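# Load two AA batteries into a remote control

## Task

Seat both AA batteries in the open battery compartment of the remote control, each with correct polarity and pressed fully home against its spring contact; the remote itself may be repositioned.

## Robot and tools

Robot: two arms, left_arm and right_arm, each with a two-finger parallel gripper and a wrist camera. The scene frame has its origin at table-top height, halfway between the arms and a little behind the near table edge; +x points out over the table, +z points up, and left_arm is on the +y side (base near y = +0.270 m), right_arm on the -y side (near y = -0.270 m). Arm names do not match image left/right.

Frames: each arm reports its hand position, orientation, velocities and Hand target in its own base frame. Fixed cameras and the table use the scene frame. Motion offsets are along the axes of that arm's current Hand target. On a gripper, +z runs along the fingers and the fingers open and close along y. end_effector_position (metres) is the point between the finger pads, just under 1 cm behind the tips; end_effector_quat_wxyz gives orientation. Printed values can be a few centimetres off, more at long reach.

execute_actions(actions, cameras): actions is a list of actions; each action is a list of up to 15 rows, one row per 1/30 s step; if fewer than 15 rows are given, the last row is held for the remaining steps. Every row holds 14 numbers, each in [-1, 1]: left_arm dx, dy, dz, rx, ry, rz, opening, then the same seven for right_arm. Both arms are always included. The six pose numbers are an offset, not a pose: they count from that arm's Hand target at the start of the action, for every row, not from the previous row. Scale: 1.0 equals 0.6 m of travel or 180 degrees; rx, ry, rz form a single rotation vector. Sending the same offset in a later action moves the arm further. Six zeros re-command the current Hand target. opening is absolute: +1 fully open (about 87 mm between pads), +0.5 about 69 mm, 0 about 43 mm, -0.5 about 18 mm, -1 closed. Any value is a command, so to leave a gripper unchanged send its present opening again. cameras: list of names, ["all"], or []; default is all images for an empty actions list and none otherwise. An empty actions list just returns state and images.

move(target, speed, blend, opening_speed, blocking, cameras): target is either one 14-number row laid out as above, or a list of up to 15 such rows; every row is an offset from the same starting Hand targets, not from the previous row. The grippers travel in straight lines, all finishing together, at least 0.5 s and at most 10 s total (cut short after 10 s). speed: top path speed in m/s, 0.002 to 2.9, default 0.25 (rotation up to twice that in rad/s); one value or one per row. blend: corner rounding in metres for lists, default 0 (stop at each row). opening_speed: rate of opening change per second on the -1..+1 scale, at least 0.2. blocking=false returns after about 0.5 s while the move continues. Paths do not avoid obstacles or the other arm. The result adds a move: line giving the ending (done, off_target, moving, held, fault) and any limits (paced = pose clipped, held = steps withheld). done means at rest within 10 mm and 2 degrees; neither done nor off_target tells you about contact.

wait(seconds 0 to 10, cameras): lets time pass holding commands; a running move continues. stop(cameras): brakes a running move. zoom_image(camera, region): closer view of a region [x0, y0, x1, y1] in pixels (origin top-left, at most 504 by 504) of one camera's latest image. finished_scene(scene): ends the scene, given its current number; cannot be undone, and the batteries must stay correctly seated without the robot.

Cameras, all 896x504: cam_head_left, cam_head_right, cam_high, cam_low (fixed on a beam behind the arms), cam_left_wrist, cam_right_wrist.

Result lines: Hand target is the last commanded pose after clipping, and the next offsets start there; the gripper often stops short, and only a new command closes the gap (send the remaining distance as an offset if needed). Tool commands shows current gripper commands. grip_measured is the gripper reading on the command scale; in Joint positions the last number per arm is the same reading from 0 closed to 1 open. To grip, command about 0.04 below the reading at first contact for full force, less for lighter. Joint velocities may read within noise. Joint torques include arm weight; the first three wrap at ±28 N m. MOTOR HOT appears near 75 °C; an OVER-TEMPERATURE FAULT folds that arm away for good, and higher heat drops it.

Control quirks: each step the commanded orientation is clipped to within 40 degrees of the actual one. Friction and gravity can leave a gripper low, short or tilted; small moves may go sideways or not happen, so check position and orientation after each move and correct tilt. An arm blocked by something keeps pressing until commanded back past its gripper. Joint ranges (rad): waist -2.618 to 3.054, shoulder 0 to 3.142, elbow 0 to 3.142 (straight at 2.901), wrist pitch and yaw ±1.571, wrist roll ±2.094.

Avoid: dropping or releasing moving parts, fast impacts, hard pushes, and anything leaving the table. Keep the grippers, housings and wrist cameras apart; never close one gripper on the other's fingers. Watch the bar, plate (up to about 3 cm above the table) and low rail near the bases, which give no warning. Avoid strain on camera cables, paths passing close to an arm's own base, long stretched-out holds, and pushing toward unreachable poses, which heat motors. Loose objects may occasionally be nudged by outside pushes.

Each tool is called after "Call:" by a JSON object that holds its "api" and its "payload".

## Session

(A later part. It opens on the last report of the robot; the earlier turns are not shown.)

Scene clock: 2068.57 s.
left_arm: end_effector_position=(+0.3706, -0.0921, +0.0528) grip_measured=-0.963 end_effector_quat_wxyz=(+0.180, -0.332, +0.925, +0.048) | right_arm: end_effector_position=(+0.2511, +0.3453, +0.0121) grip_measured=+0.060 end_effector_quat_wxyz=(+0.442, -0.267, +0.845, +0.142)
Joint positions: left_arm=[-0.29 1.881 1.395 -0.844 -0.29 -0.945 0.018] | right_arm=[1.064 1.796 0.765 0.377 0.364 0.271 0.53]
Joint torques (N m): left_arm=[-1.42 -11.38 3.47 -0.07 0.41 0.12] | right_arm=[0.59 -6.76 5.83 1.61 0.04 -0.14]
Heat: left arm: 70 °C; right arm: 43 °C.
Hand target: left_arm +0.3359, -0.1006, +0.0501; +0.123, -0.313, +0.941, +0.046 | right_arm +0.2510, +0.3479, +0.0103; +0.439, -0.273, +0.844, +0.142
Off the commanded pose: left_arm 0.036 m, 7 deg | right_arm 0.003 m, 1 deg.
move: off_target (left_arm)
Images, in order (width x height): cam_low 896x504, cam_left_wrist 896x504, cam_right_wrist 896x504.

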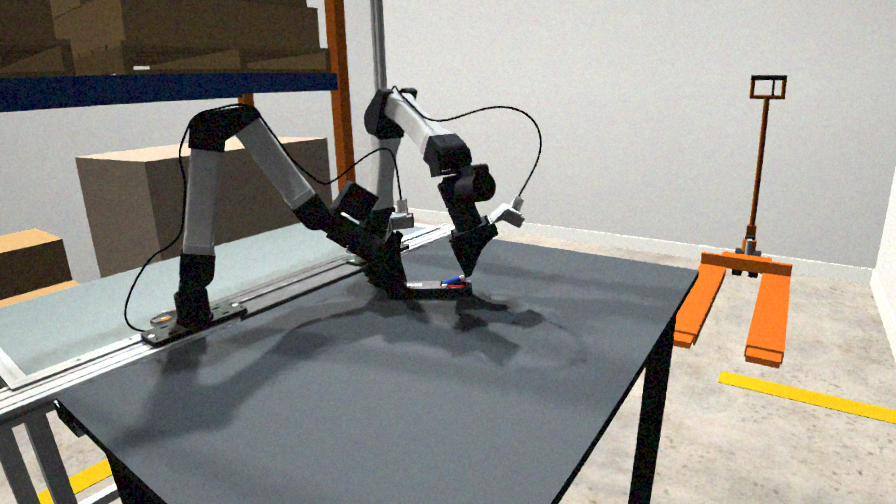

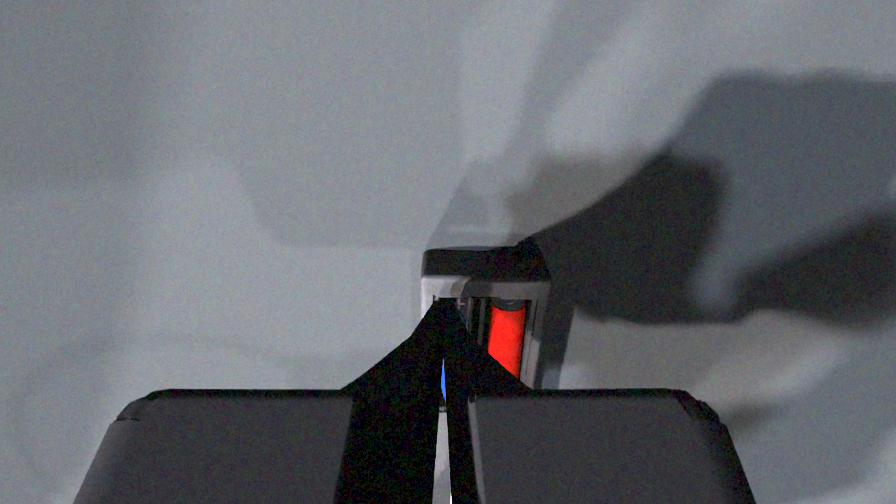

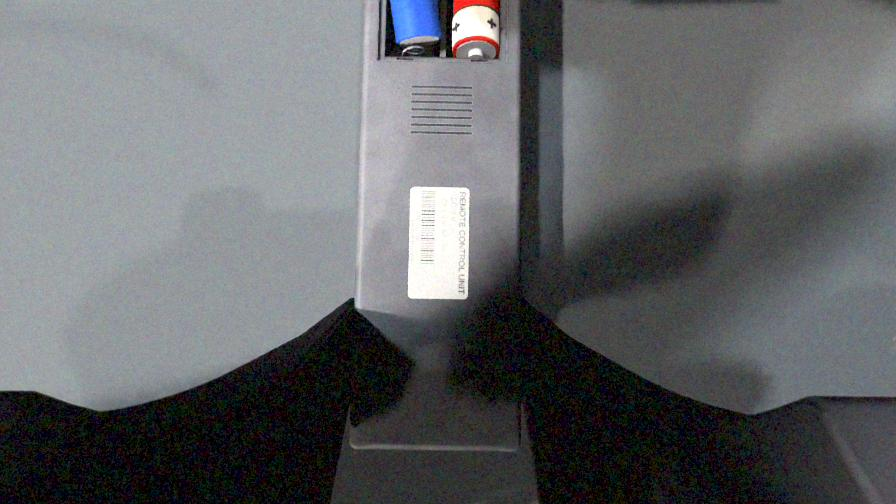

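Call:
{"api": "move", "payload": {"target": [0.007,0.004,0.045,0,0,0,-1,0,0,0,0,0,0,-0.15], "speed": 0.05, "cameras": ["cam_low","cam_left_wrist","cam_right_wrist"]}}

Call:
{"api": "zoom_image", "payload": {"camera": "cam_low", "region": [400, 250, 500, 310]}}

Call:
{"api": "zoom_image", "payload": {"camera": "cam_left_wrist", "region": [330, 200, 510, 440]}}

Scene clock: 2088.13 s.
left_arm: end_effector_position=(+0.3739, -0.0925, +0.0430) grip_measured=-0.963 end_effector_quat_wxyz=(+0.194, -0.330, +0.923, +0.038) | right_arm: end_effector_position=(+0.2504, +0.3459, +0.0120) grip_measured=+0.060 end_effector_quat_wxyz=(+0.441, -0.269, +0.844, +0.143)
Joint positions: left_arm=[-0.289 1.871 1.334 -0.755 -0.289 -0.936 0.018] | right_arm=[1.064 1.796 0.765 0.377 0.358 0.269 0.53]
Joint torques (N m): left_arm=[-0.62 -8.21 2.36 0.09 0.43 0.11] | right_arm=[0.5 -6.79 5.91 1.59 0.1 -0.06]
Heat: left arm: 67 °C; right arm: 43 °C.
Hand target: left_arm +0.3366, -0.0966, +0.0229; +0.123, -0.313, +0.941, +0.047 | right_arm +0.2510, +0.3479, +0.0103; +0.439, -0.273, +0.844, +0.142
Off the commanded pose: left_arm 0.043 m, 9 deg | right_arm 0.003 m, 1 deg.
move: off_target (left_arm)
Images, in order (width x height): cam_low 896x504, cam_left_wrist 896x504, cam_right_wrist 896x504.

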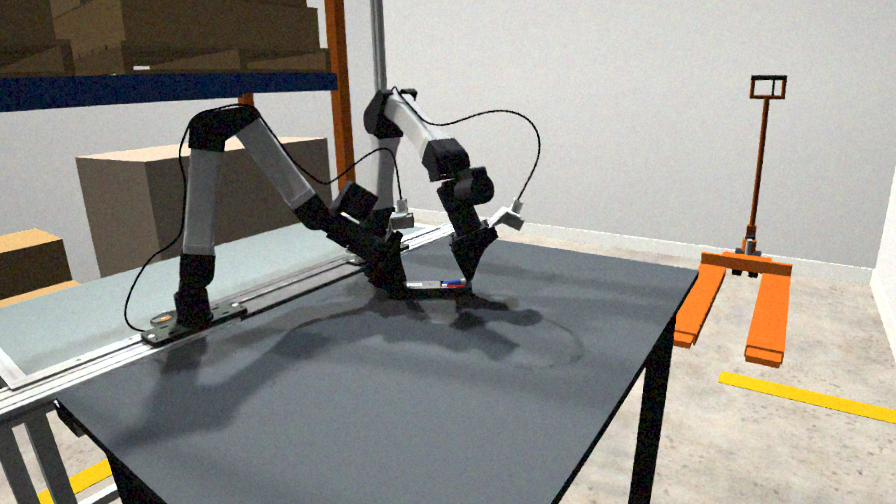

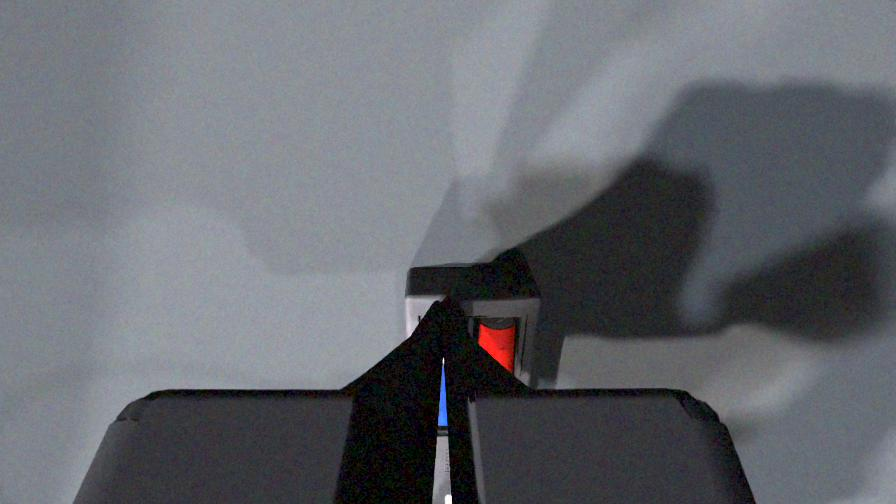

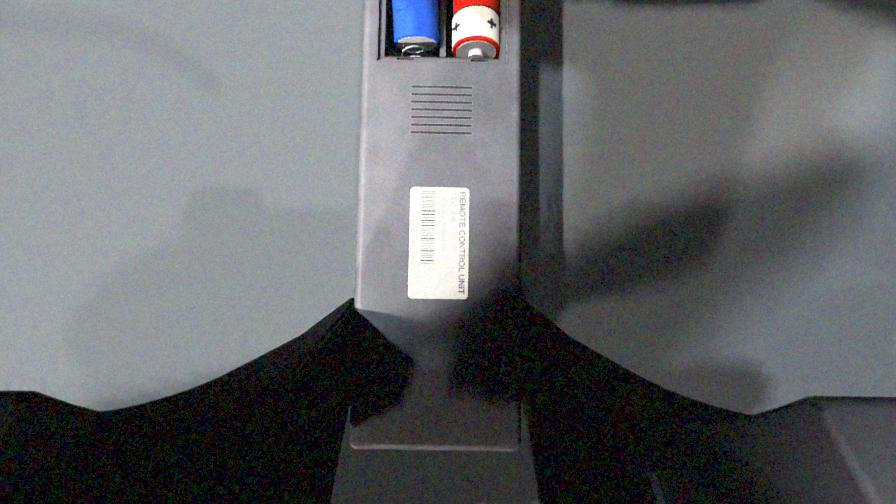

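Scaled by 5.040 from the camera's 896x504 image, which has a finer 1280x720 frame.

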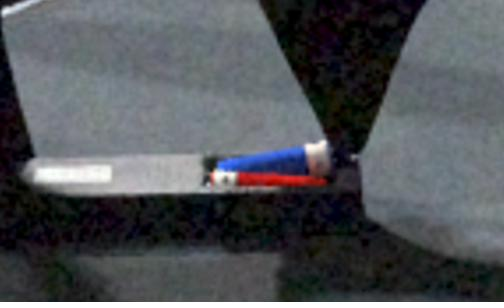

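Scaled by 2.100 from the camera's 896x504 image, which has a finer 1280x720 frame.

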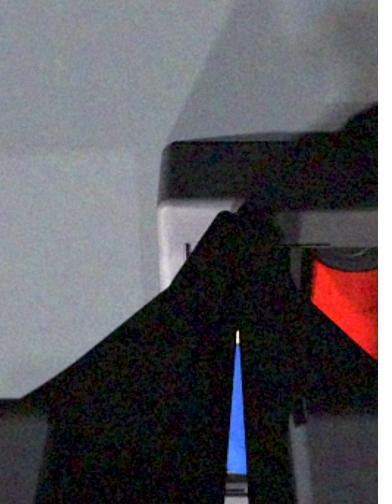

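Call:
{"api": "move", "payload": {"target": [-0.07,-0.041,-0.0637,0,0,0,-1,0,0,0,0,0,0,-0.15], "speed": 0.1, "cameras": ["cam_low","cam_left_wrist","cam_right_wrist"]}}

Call:
{"api": "zoom_image", "payload": {"camera": "cam_low", "region": [400, 250, 500, 310]}}

Call:
{"api": "zoom_image", "payload": {"camera": "cam_left_wrist", "region": [330, 200, 510, 440]}}

Scene clock: 2103.73 s.
left_arm: end_effector_position=(+0.3720, -0.0980, +0.0671) grip_measured=-0.963 end_effector_quat_wxyz=(+0.125, -0.313, +0.940, +0.051) | right_arm: end_effector_position=(+0.2505, +0.3461, +0.0121) grip_measured=+0.060 end_effector_quat_wxyz=(+0.441, -0.269, +0.844, +0.144)
Joint positions: left_arm=[-0.277 1.969 1.584 -1.034 -0.225 -0.903 0.018] | right_arm=[1.064 1.796 0.765 0.378 0.358 0.268 0.53]
Joint torques (N m): left_arm=[0.36 -9.05 8.7 0.45 -0.09 0.08] | right_arm=[0.53 -6.72 5.89 1.59 0.1 -0.11]
Heat: left arm: 64 °C; right arm: 43 °C.
Hand target: left_arm +0.3762, -0.0983, +0.0705; +0.123, -0.313, +0.941, +0.047 | right_arm +0.2510, +0.3479, +0.0102; +0.439, -0.273, +0.844, +0.142
Off the commanded pose: left_arm 0.005 m, 1 deg | right_arm 0.003 m, 1 deg.
move: done
Images, in order (width x height): cam_low 896x504, cam_left_wrist 896x504, cam_right_wrist 896x504.

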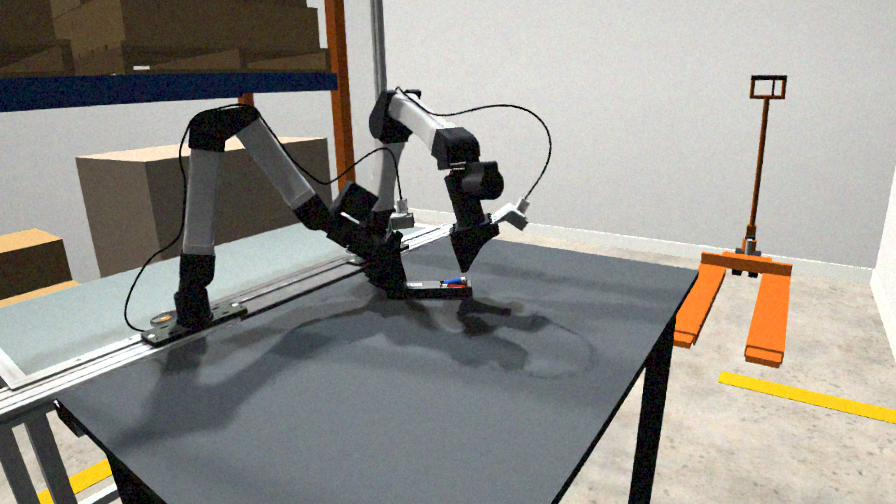

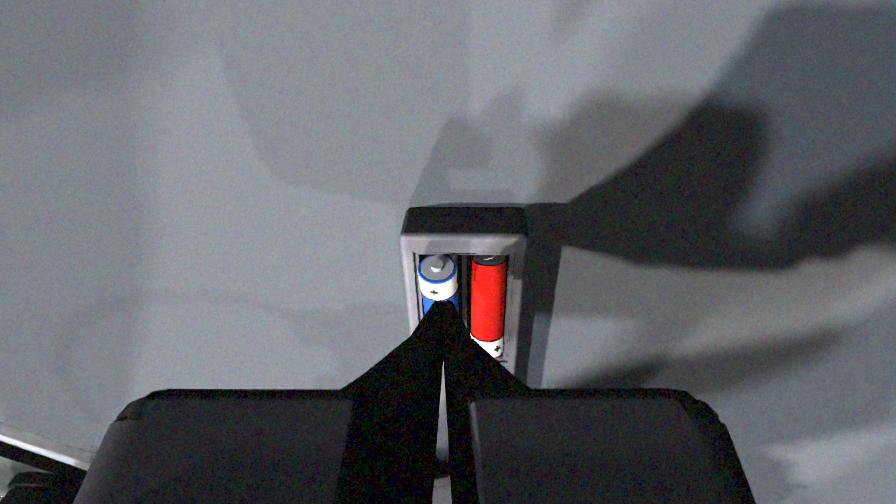

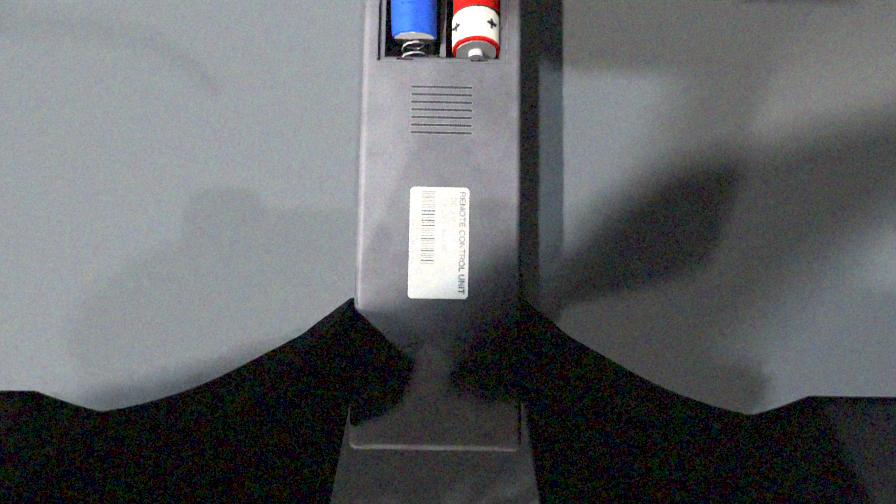

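Scaled by 5.040 from the camera's 896x504 image, which has a finer 1280x720 frame.

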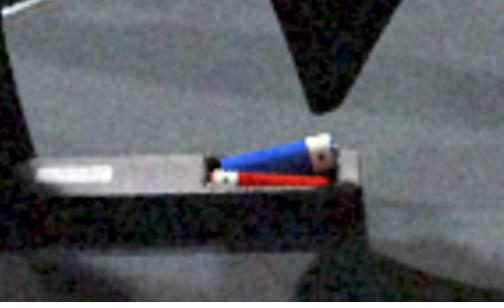

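Scaled by 2.100 from the camera's 896x504 image, which has a finer 1280x720 frame.

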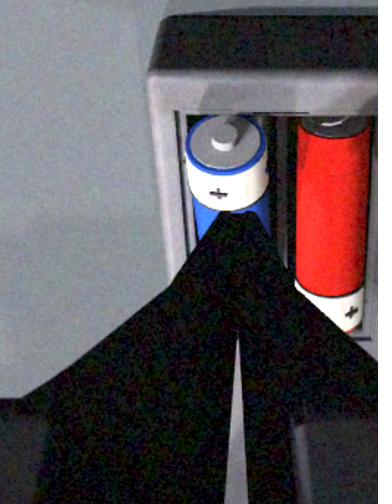

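Call:
{"api": "move", "payload": {"target": [[0.009,0.005,0.065,0,0,0,-1,0,0,0,0,0,0,-0.15],[0.034,0.005,0.068,0,0,0,-1,0,0,0,0,0,0,-0.15]], "speed": 0.05, "cameras": ["cam_low","cam_left_wrist","cam_right_wrist"]}}

Call:
{"api": "zoom_image", "payload": {"camera": "cam_low", "region": [400, 250, 500, 310]}}

Call:
{"api": "zoom_image", "payload": {"camera": "cam_left_wrist", "region": [330, 200, 510, 440]}}

Scene clock: 2118.97 s.
left_arm: end_effector_position=(+0.3711, -0.0987, +0.0468) grip_measured=-0.963 end_effector_quat_wxyz=(+0.134, -0.311, +0.940, +0.039) | right_arm: end_effector_position=(+0.2505, +0.3462, +0.0122) grip_measured=+0.060 end_effector_quat_wxyz=(+0.441, -0.269, +0.844, +0.144)
Joint positions: left_arm=[-0.274 1.954 1.479 -0.914 -0.214 -0.894 0.018] | right_arm=[1.064 1.796 0.765 0.379 0.358 0.268 0.53]
Joint torques (N m): left_arm=[-1.02 -7.12 2.47 0.97 -0.24 -0.12] | right_arm=[0.55 -6.8 5.86 1.58 0.06 -0.07]
Heat: left arm: 63 °C; right arm: 43 °C.
Hand target: left_arm +0.3668, -0.1010, +0.0258; +0.123, -0.313, +0.941, +0.047 | right_arm +0.2510, +0.3479, +0.0102; +0.439, -0.273, +0.844, +0.142
Off the commanded pose: left_arm 0.022 m, 2 deg | right_arm 0.003 m, 1 deg.
move: off_target (left_arm)
Images, in order (width x height): cam_low 896x504, cam_left_wrist 896x504, cam_right_wrist 896x504.

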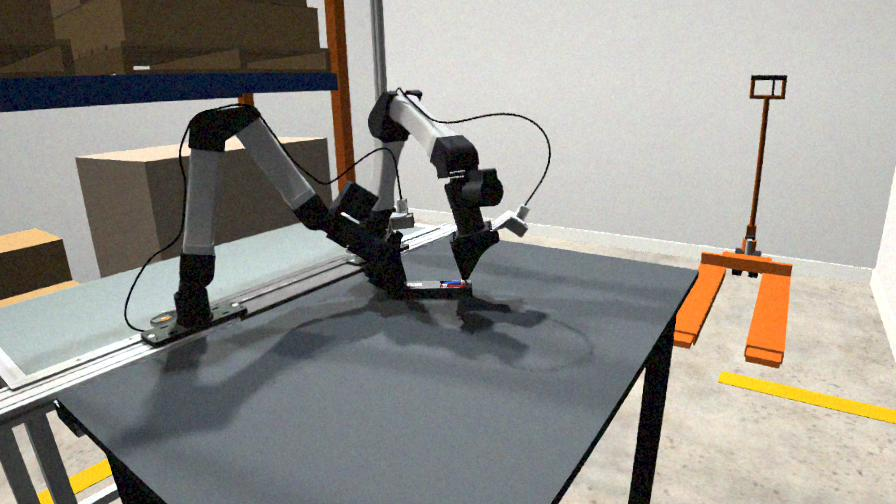

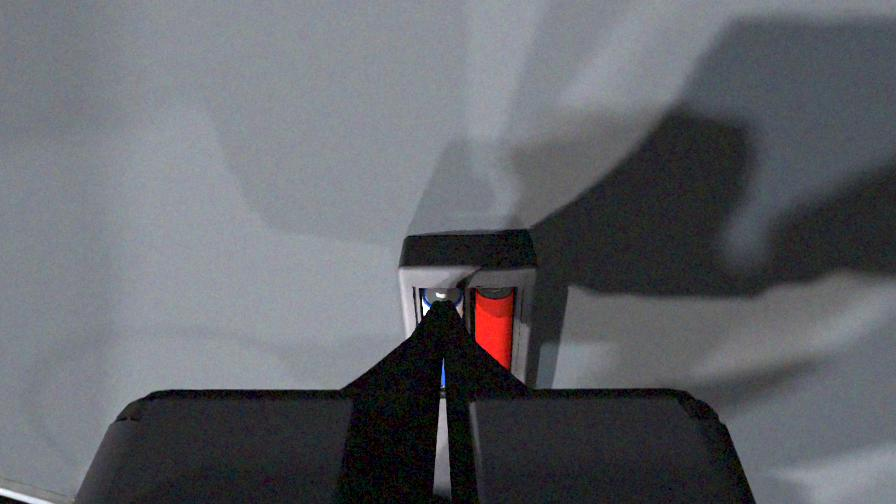

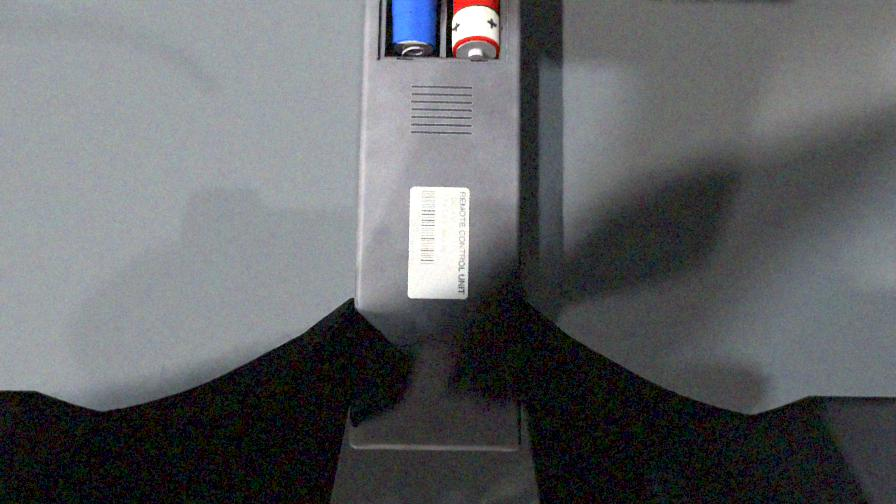

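Scaled by 5.040 from the camera's 896x504 image, which has a finer 1280x720 frame.

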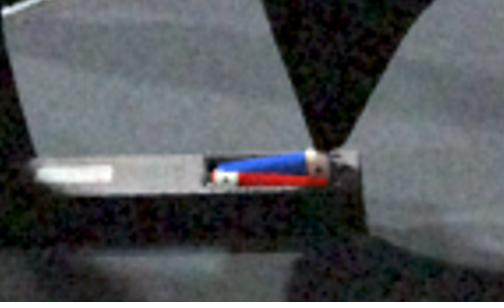

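Scaled by 2.100 from the camera's 896x504 image, which has a finer 1280x720 frame.

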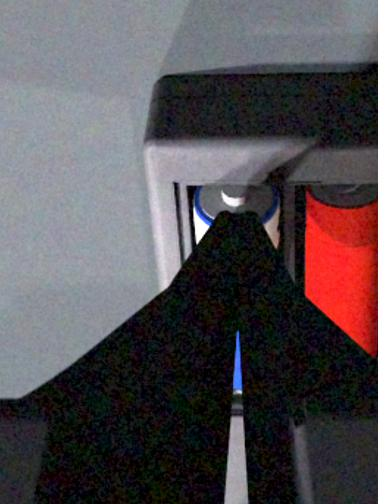

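Call:
{"api": "move", "payload": {"target": [[0.022,0.0,0.045,0,0,0,-1,0,0,0,0,0,0,-0.15]], "speed": 0.05, "cameras": ["cam_low","cam_left_wrist","cam_right_wrist"]}}

Call:
{"api": "zoom_image", "payload": {"camera": "cam_low", "region": [400, 250, 500, 310]}}

Call:
{"api": "zoom_image", "payload": {"camera": "cam_left_wrist", "region": [330, 200, 510, 440]}}

Scene clock: 2130.60 s.
left_arm: end_effector_position=(+0.3709, -0.1005, +0.0403) grip_measured=-0.963 end_effector_quat_wxyz=(+0.156, -0.312, +0.937, +0.030) | right_arm: end_effector_position=(+0.2505, +0.3462, +0.0122) grip_measured=+0.060 end_effector_quat_wxyz=(+0.441, -0.269, +0.844, +0.144)
Joint positions: left_arm=[-0.284 1.92 1.4 -0.825 -0.226 -0.901 0.018] | right_arm=[1.064 1.796 0.765 0.379 0.358 0.268 0.53]
Joint torques (N m): left_arm=[-1.16 -2.66 1.02 1.21 -0.11 -0.19] | right_arm=[0.65 -6.5 5.72 1.63 0.11 -0.09]
Heat: left arm: 60 °C; right arm: 43 °C.
Hand target: left_arm +0.3621, -0.1042, -0.0037; +0.123, -0.313, +0.941, +0.046 | right_arm +0.2510, +0.3479, +0.0102; +0.439, -0.273, +0.844, +0.142
Off the commanded pose: left_arm 0.045 m, 4 deg | right_arm 0.003 m, 1 deg.
move: off_target (left_arm)
Images, in order (width x height): cam_low 896x504, cam_left_wrist 896x504, cam_right_wrist 896x504.

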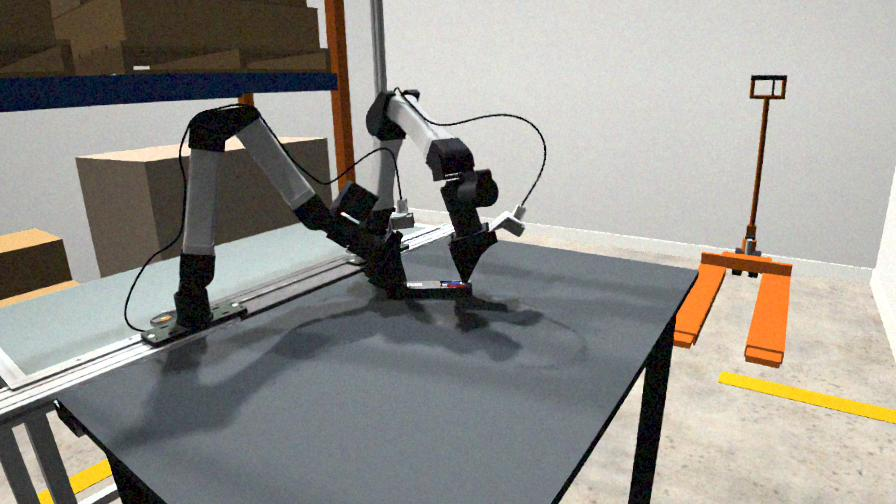

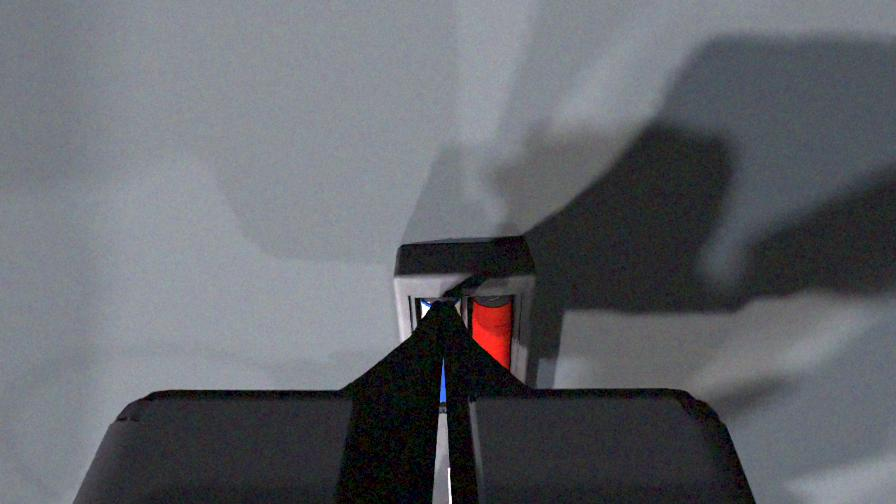

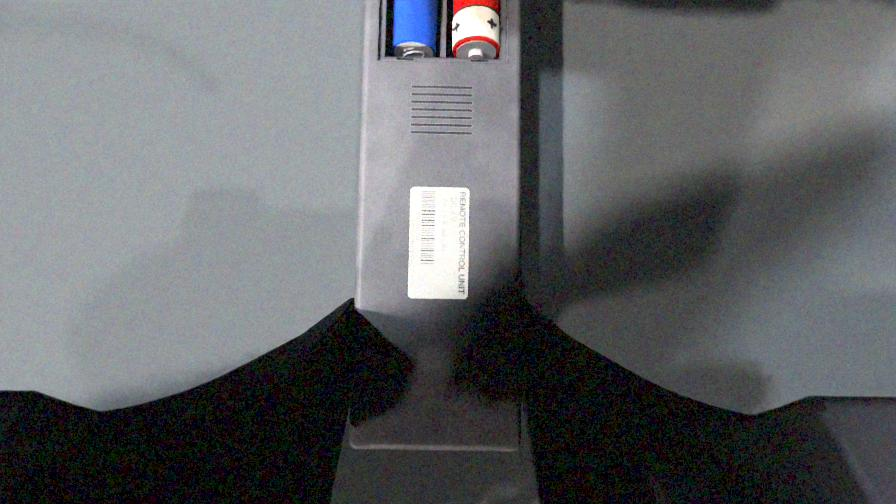

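Scaled by 5.040 from the camera's 896x504 image, which has a finer 1280x720 frame.

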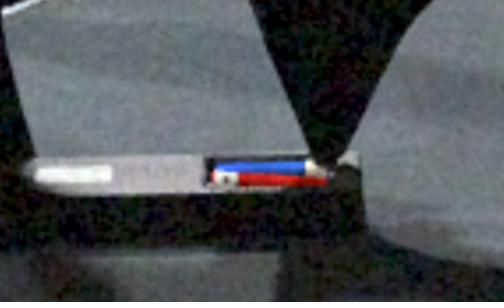

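Scaled by 2.100 from the camera's 896x504 image, which has a finer 1280x720 frame.

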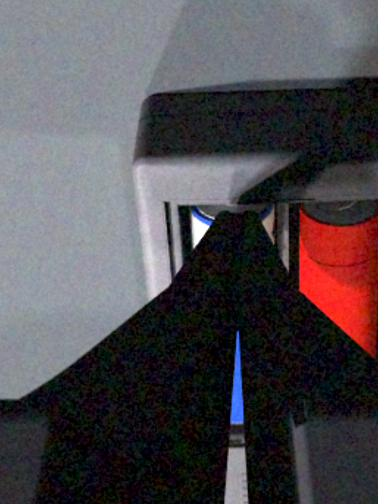

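Call:
{"api": "move", "payload": {"target": [[0.012,0.0,0.03,0,0,0,-1,0,0,0,0,0,0,-0.15],[-0.04,0.0,-0.06,0,0,0,-1,0,0,0,0,0,0,-0.15],[-0.03,0.0,-0.12,0,0,0,-1,0,0,0,0,0,0,-0.15]], "speed": 0.07, "cameras": ["cam_low","cam_left_wrist","cam_right_wrist"]}}

Call:
{"api": "zoom_image", "payload": {"camera": "cam_low", "region": [400, 250, 500, 310]}}

Call:
{"api": "zoom_image", "payload": {"camera": "cam_left_wrist", "region": [330, 200, 510, 440]}}

Call:
{"api": "zoom_image", "payload": {"camera": "cam_right_wrist", "region": [350, 0, 550, 110]}}

Scene clock: 2147.27 s.
left_arm: end_effector_position=(+0.3554, -0.1007, +0.0524) grip_measured=-0.963 end_effector_quat_wxyz=(+0.107, -0.309, +0.943, +0.063) | right_arm: end_effector_position=(+0.2505, +0.3462, +0.0122) grip_measured=+0.060 end_effector_quat_wxyz=(+0.441, -0.269, +0.844, +0.144)
Joint positions: left_arm=[-0.296 1.964 1.52 -1.022 -0.226 -0.917 0.018] | right_arm=[1.064 1.796 0.765 0.379 0.358 0.268 0.53]
Joint torques (N m): left_arm=[-0.51 -12.55 8.54 0.33 -0.11 -0.08] | right_arm=[0.62 -6.74 5.87 1.66 0.08 -0.1]
Heat: left arm: 57 °C; right arm: 43 °C.
Hand target: left_arm +0.3614, -0.1057, +0.0705; +0.123, -0.313, +0.941, +0.046 | right_arm +0.2510, +0.3479, +0.0102; +0.439, -0.273, +0.844, +0.142
Off the commanded pose: left_arm 0.020 m, 3 deg | right_arm 0.003 m, 1 deg.
move: off_target (left_arm)
Images, in order (width x height): cam_low 896x504, cam_left_wrist 896x504, cam_right_wrist 896x504.

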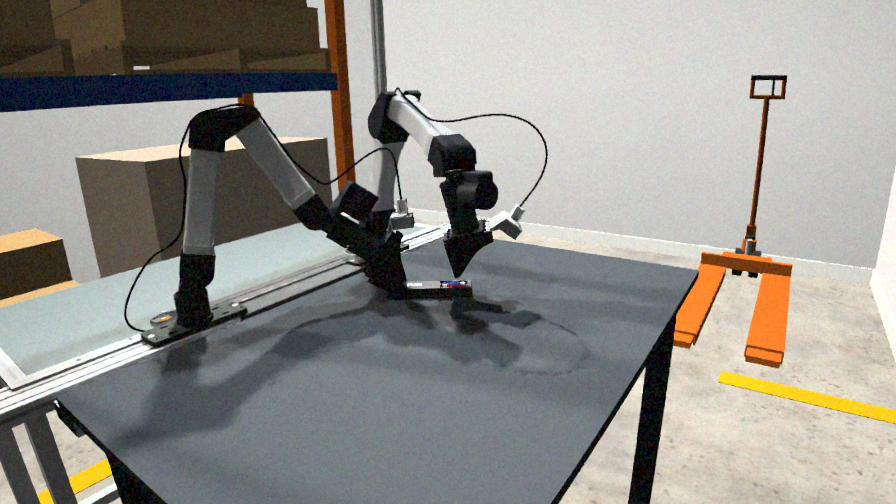

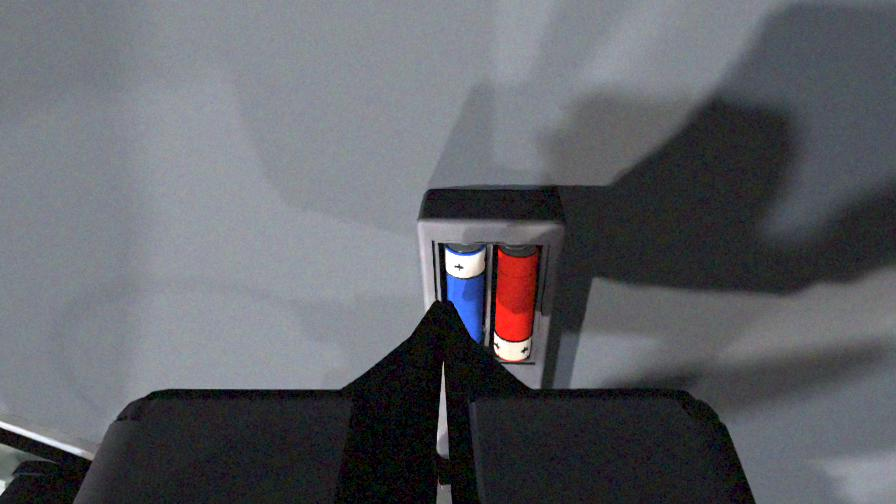

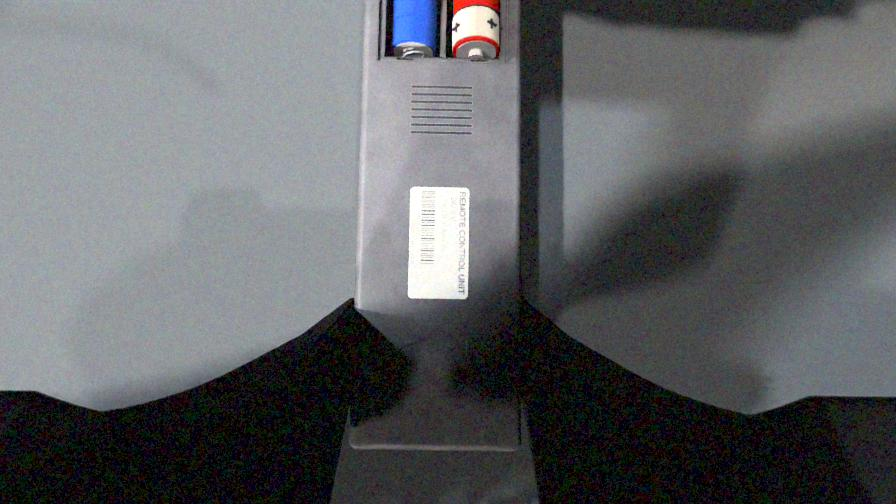

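Scaled by 5.040 from the camera's 896x504 image, which has a finer 1280x720 frame.

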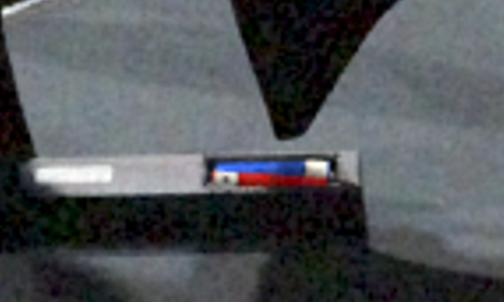

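Scaled by 2.100 from the camera's 896x504 image, which has a finer 1280x720 frame.

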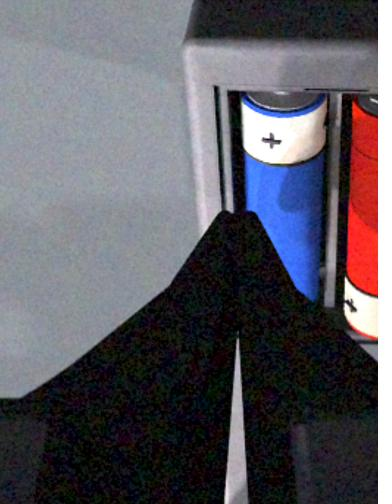

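Scaled by 2.520 from the camera's 896x504 image, which has a finer 1280x720 frame.

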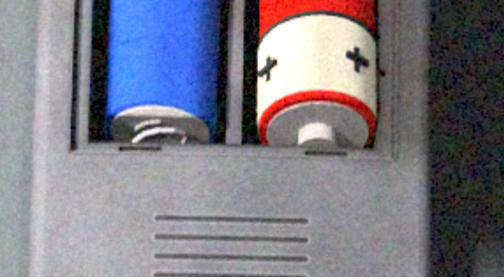

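Call:
{"api": "move", "payload": {"target": [[0.0468,-0.0343,-0.0027,0,0.075,0,-1,0,0,0,0,0,0,-0.15],[0.0663,-0.0343,0.06,0,0.075,0,-1,0,0,0,0,0,0,-0.15],[0.0468,-0.0343,0.083,0,0.075,0,-1,0,0,0,0,0,0,-0.15]], "speed": 0.06, "cameras": ["cam_low","cam_left_wrist","cam_right_wrist"]}}

Call:
{"api": "zoom_image", "payload": {"camera": "cam_low", "region": [400, 250, 500, 310]}}

Call:
{"api": "zoom_image", "payload": {"camera": "cam_left_wrist", "region": [330, 200, 510, 440]}}

Call:
{"api": "zoom_image", "payload": {"camera": "cam_right_wrist", "region": [350, 0, 550, 110]}}

Scene clock: 2175.10 s.
left_arm: end_effector_position=(+0.3436, -0.1290, +0.0378) grip_measured=-0.963 end_effector_quat_wxyz=(-0.003, -0.313, +0.950, +0.013) | right_arm: end_effector_position=(+0.2507, +0.3460, +0.0122) grip_measured=+0.060 end_effector_quat_wxyz=(+0.441, -0.269, +0.844, +0.143)
Joint positions: left_arm=[-0.278 2.087 1.625 -1.129 -0.018 -0.915 0.018] | right_arm=[1.064 1.796 0.765 0.379 0.359 0.268 0.53]
Joint torques (N m): left_arm=[0.32 -5.82 5.65 1.08 -0.18 -0.01] | right_arm=[0.72 -6.64 5.93 1.63 0.13 -0.12]
Heat: left arm: 59 °C; right arm: 43 °C.
Hand target: left_arm +0.3621, -0.1301, +0.0149; +0.011, -0.317, +0.948, +0.009 | right_arm +0.2510, +0.3479, +0.0102; +0.439, -0.273, +0.844, +0.142
Off the commanded pose: left_arm 0.029 m, 2 deg | right_arm 0.003 m, 1 deg.
move: off_target (left_arm)
Images, in order (width x height): cam_low 896x504, cam_left_wrist 896x504, cam_right_wrist 896x504.

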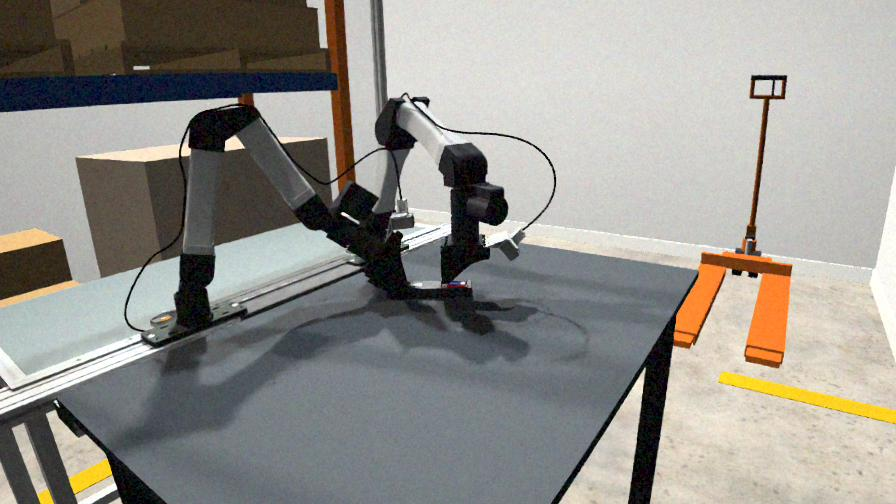

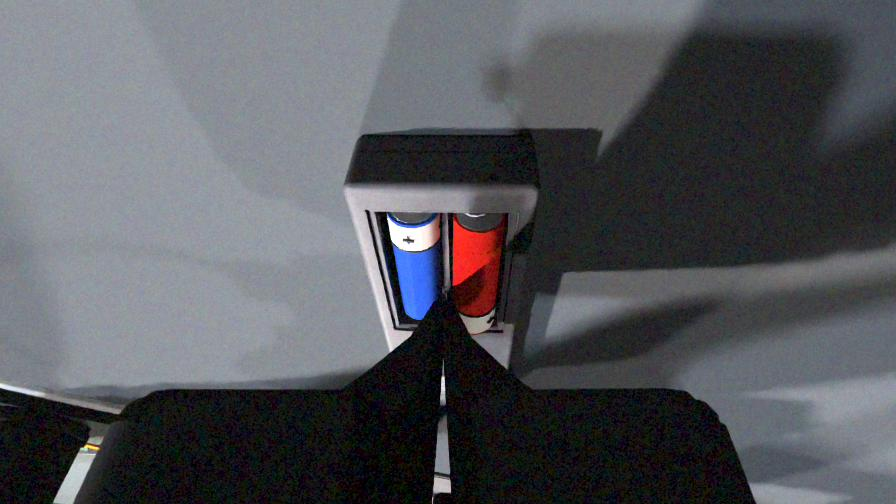

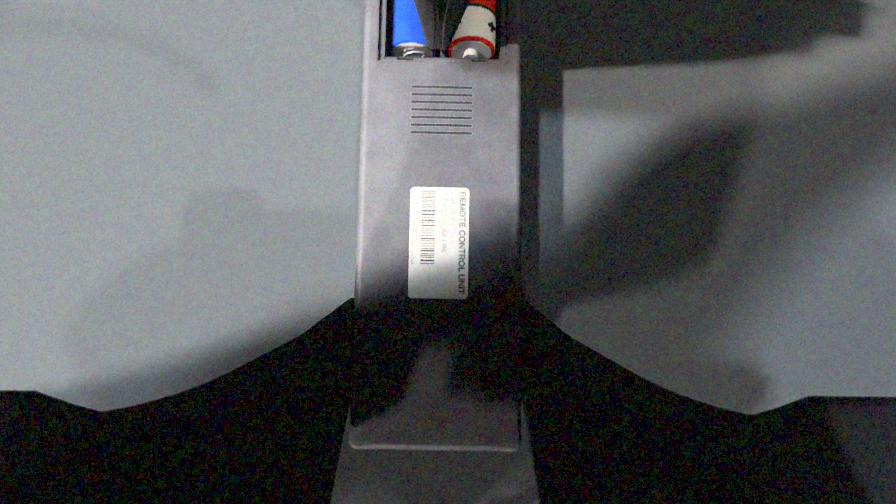

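Scaled by 5.040 from the camera's 896x504 image, which has a finer 1280x720 frame.

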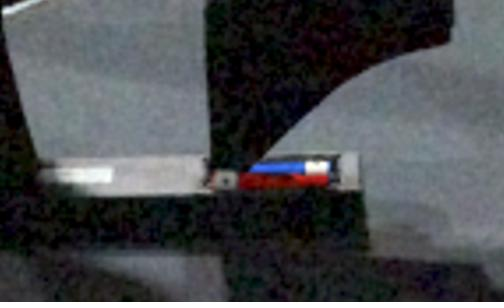

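Scaled by 2.100 from the camera's 896x504 image, which has a finer 1280x720 frame.

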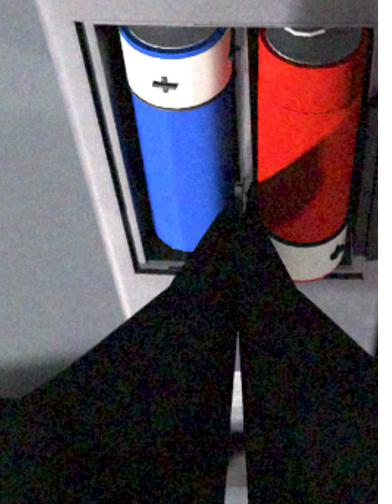

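Scaled by 2.520 from the camera's 896x504 image, which has a finer 1280x720 frame.

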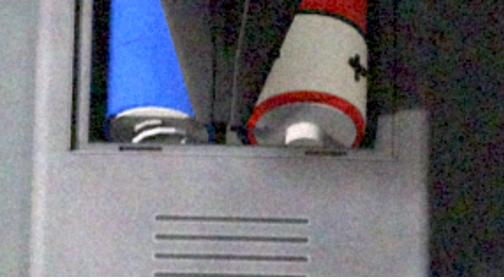

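Call:
{"api": "move", "payload": {"target": [[0.02,-0.005,-0.1,0,0,0,-1,0,0,0,0,0,0,-0.15],[0.025,-0.012,-0.085,0,0,0,-1,0,0,0,0,0,0,-0.15]], "speed": 0.12, "cameras": ["cam_low","cam_left_wrist","cam_right_wrist"]}}

Call:
{"api": "zoom_image", "payload": {"camera": "cam_low", "region": [400, 250, 500, 310]}}

Call:
{"api": "zoom_image", "payload": {"camera": "cam_left_wrist", "region": [330, 200, 510, 440]}}

Call:
{"api": "zoom_image", "payload": {"camera": "cam_right_wrist", "region": [350, 0, 550, 110]}}

Scene clock: 2192.47 s.
left_arm: end_effector_position=(+0.3482, -0.1446, +0.0646) grip_measured=-0.963 end_effector_quat_wxyz=(+0.000, -0.314, +0.949, +0.011) | right_arm: end_effector_position=(+0.2508, +0.3460, +0.0123) grip_measured=+0.060 end_effector_quat_wxyz=(+0.442, -0.269, +0.844, +0.143)
Joint positions: left_arm=[-0.312 2.095 1.746 -1.233 -0.018 -0.951 0.018] | right_arm=[1.064 1.796 0.765 0.379 0.36 0.268 0.53]
Joint torques (N m): left_arm=[-0.58 -10.67 6.64 0.42 -0.19 -0.09] | right_arm=[0.44 -6.69 6.04 1.59 0.1 -0.08]
Heat: left arm: 58 °C; right arm: 43 °C.
Hand target: left_arm +0.3537, -0.1461, +0.0655; +0.011, -0.317, +0.948, +0.009 | right_arm +0.2510, +0.3479, +0.0102; +0.439, -0.273, +0.844, +0.142
Off the commanded pose: left_arm 0.006 m, 1 deg | right_arm 0.003 m, 1 deg.
move: done
Images, in order (width x height): cam_low 896x504, cam_left_wrist 896x504, cam_right_wrist 896x504.

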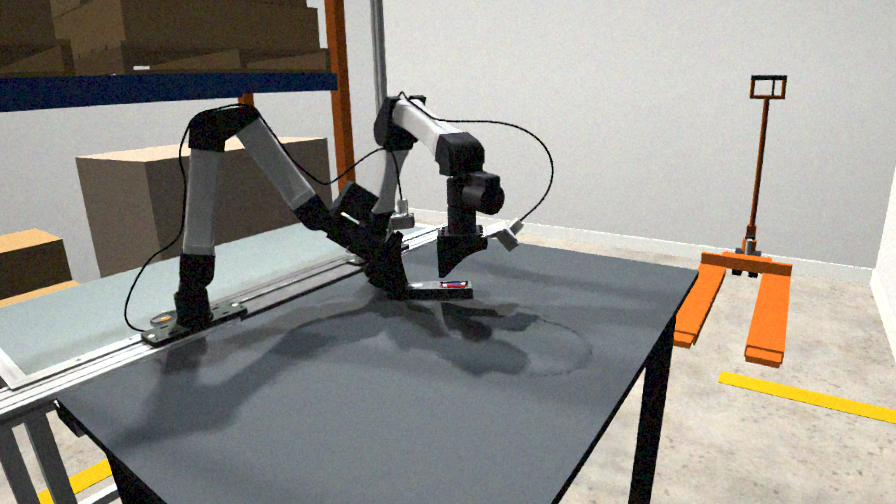

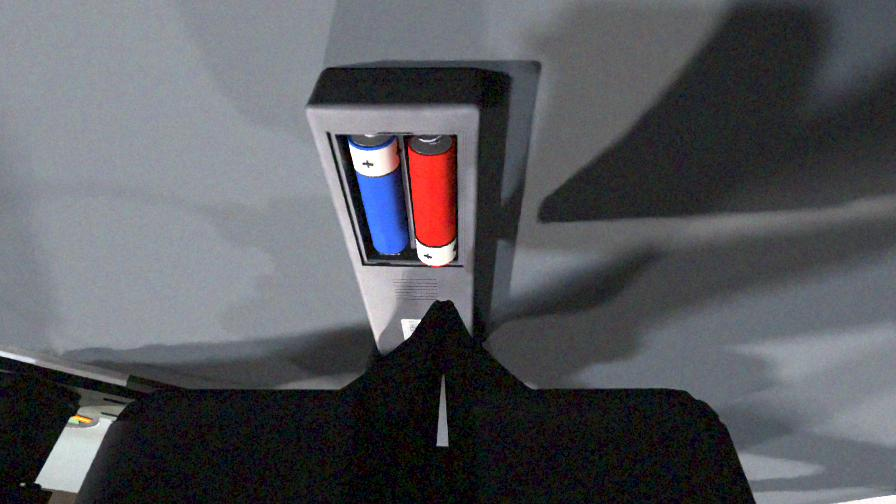

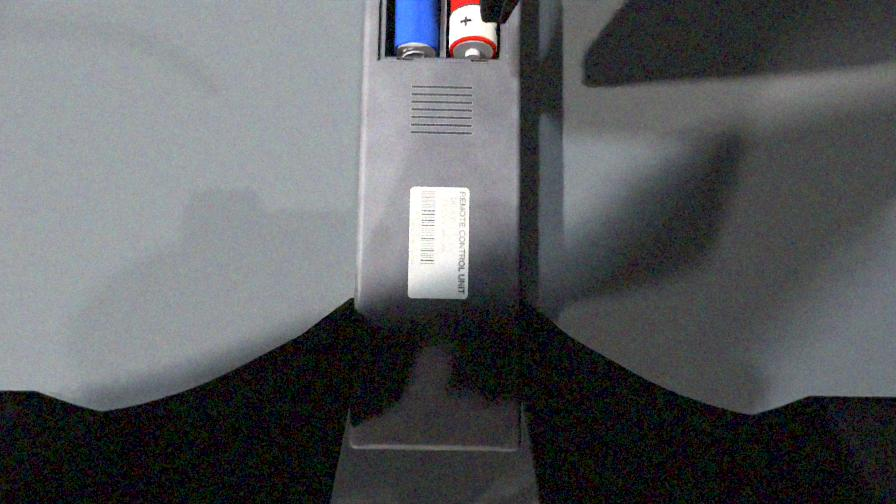

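Scaled by 5.040 from the camera's 896x504 image, which has a finer 1280x720 frame.

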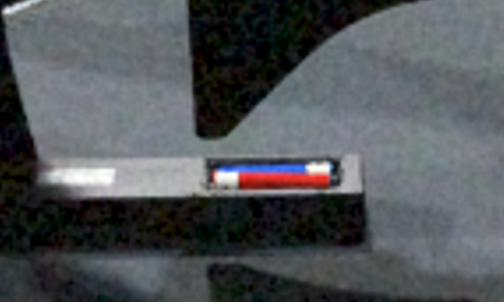

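Scaled by 2.100 from the camera's 896x504 image, which has a finer 1280x720 frame.

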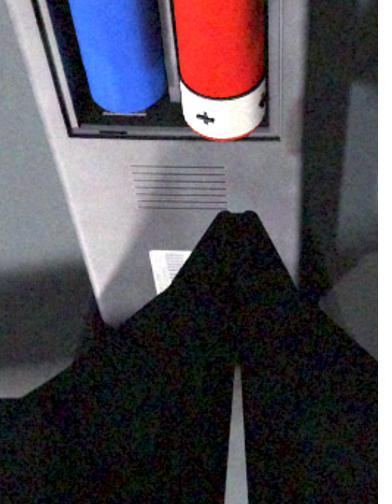

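Scaled by 2.520 from the camera's 896x504 image, which has a finer 1280x720 frame.

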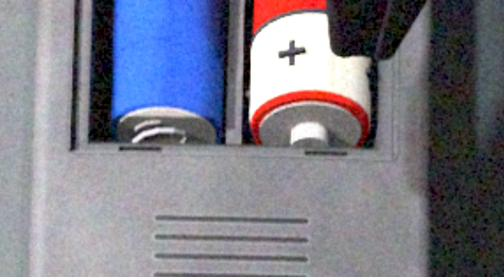

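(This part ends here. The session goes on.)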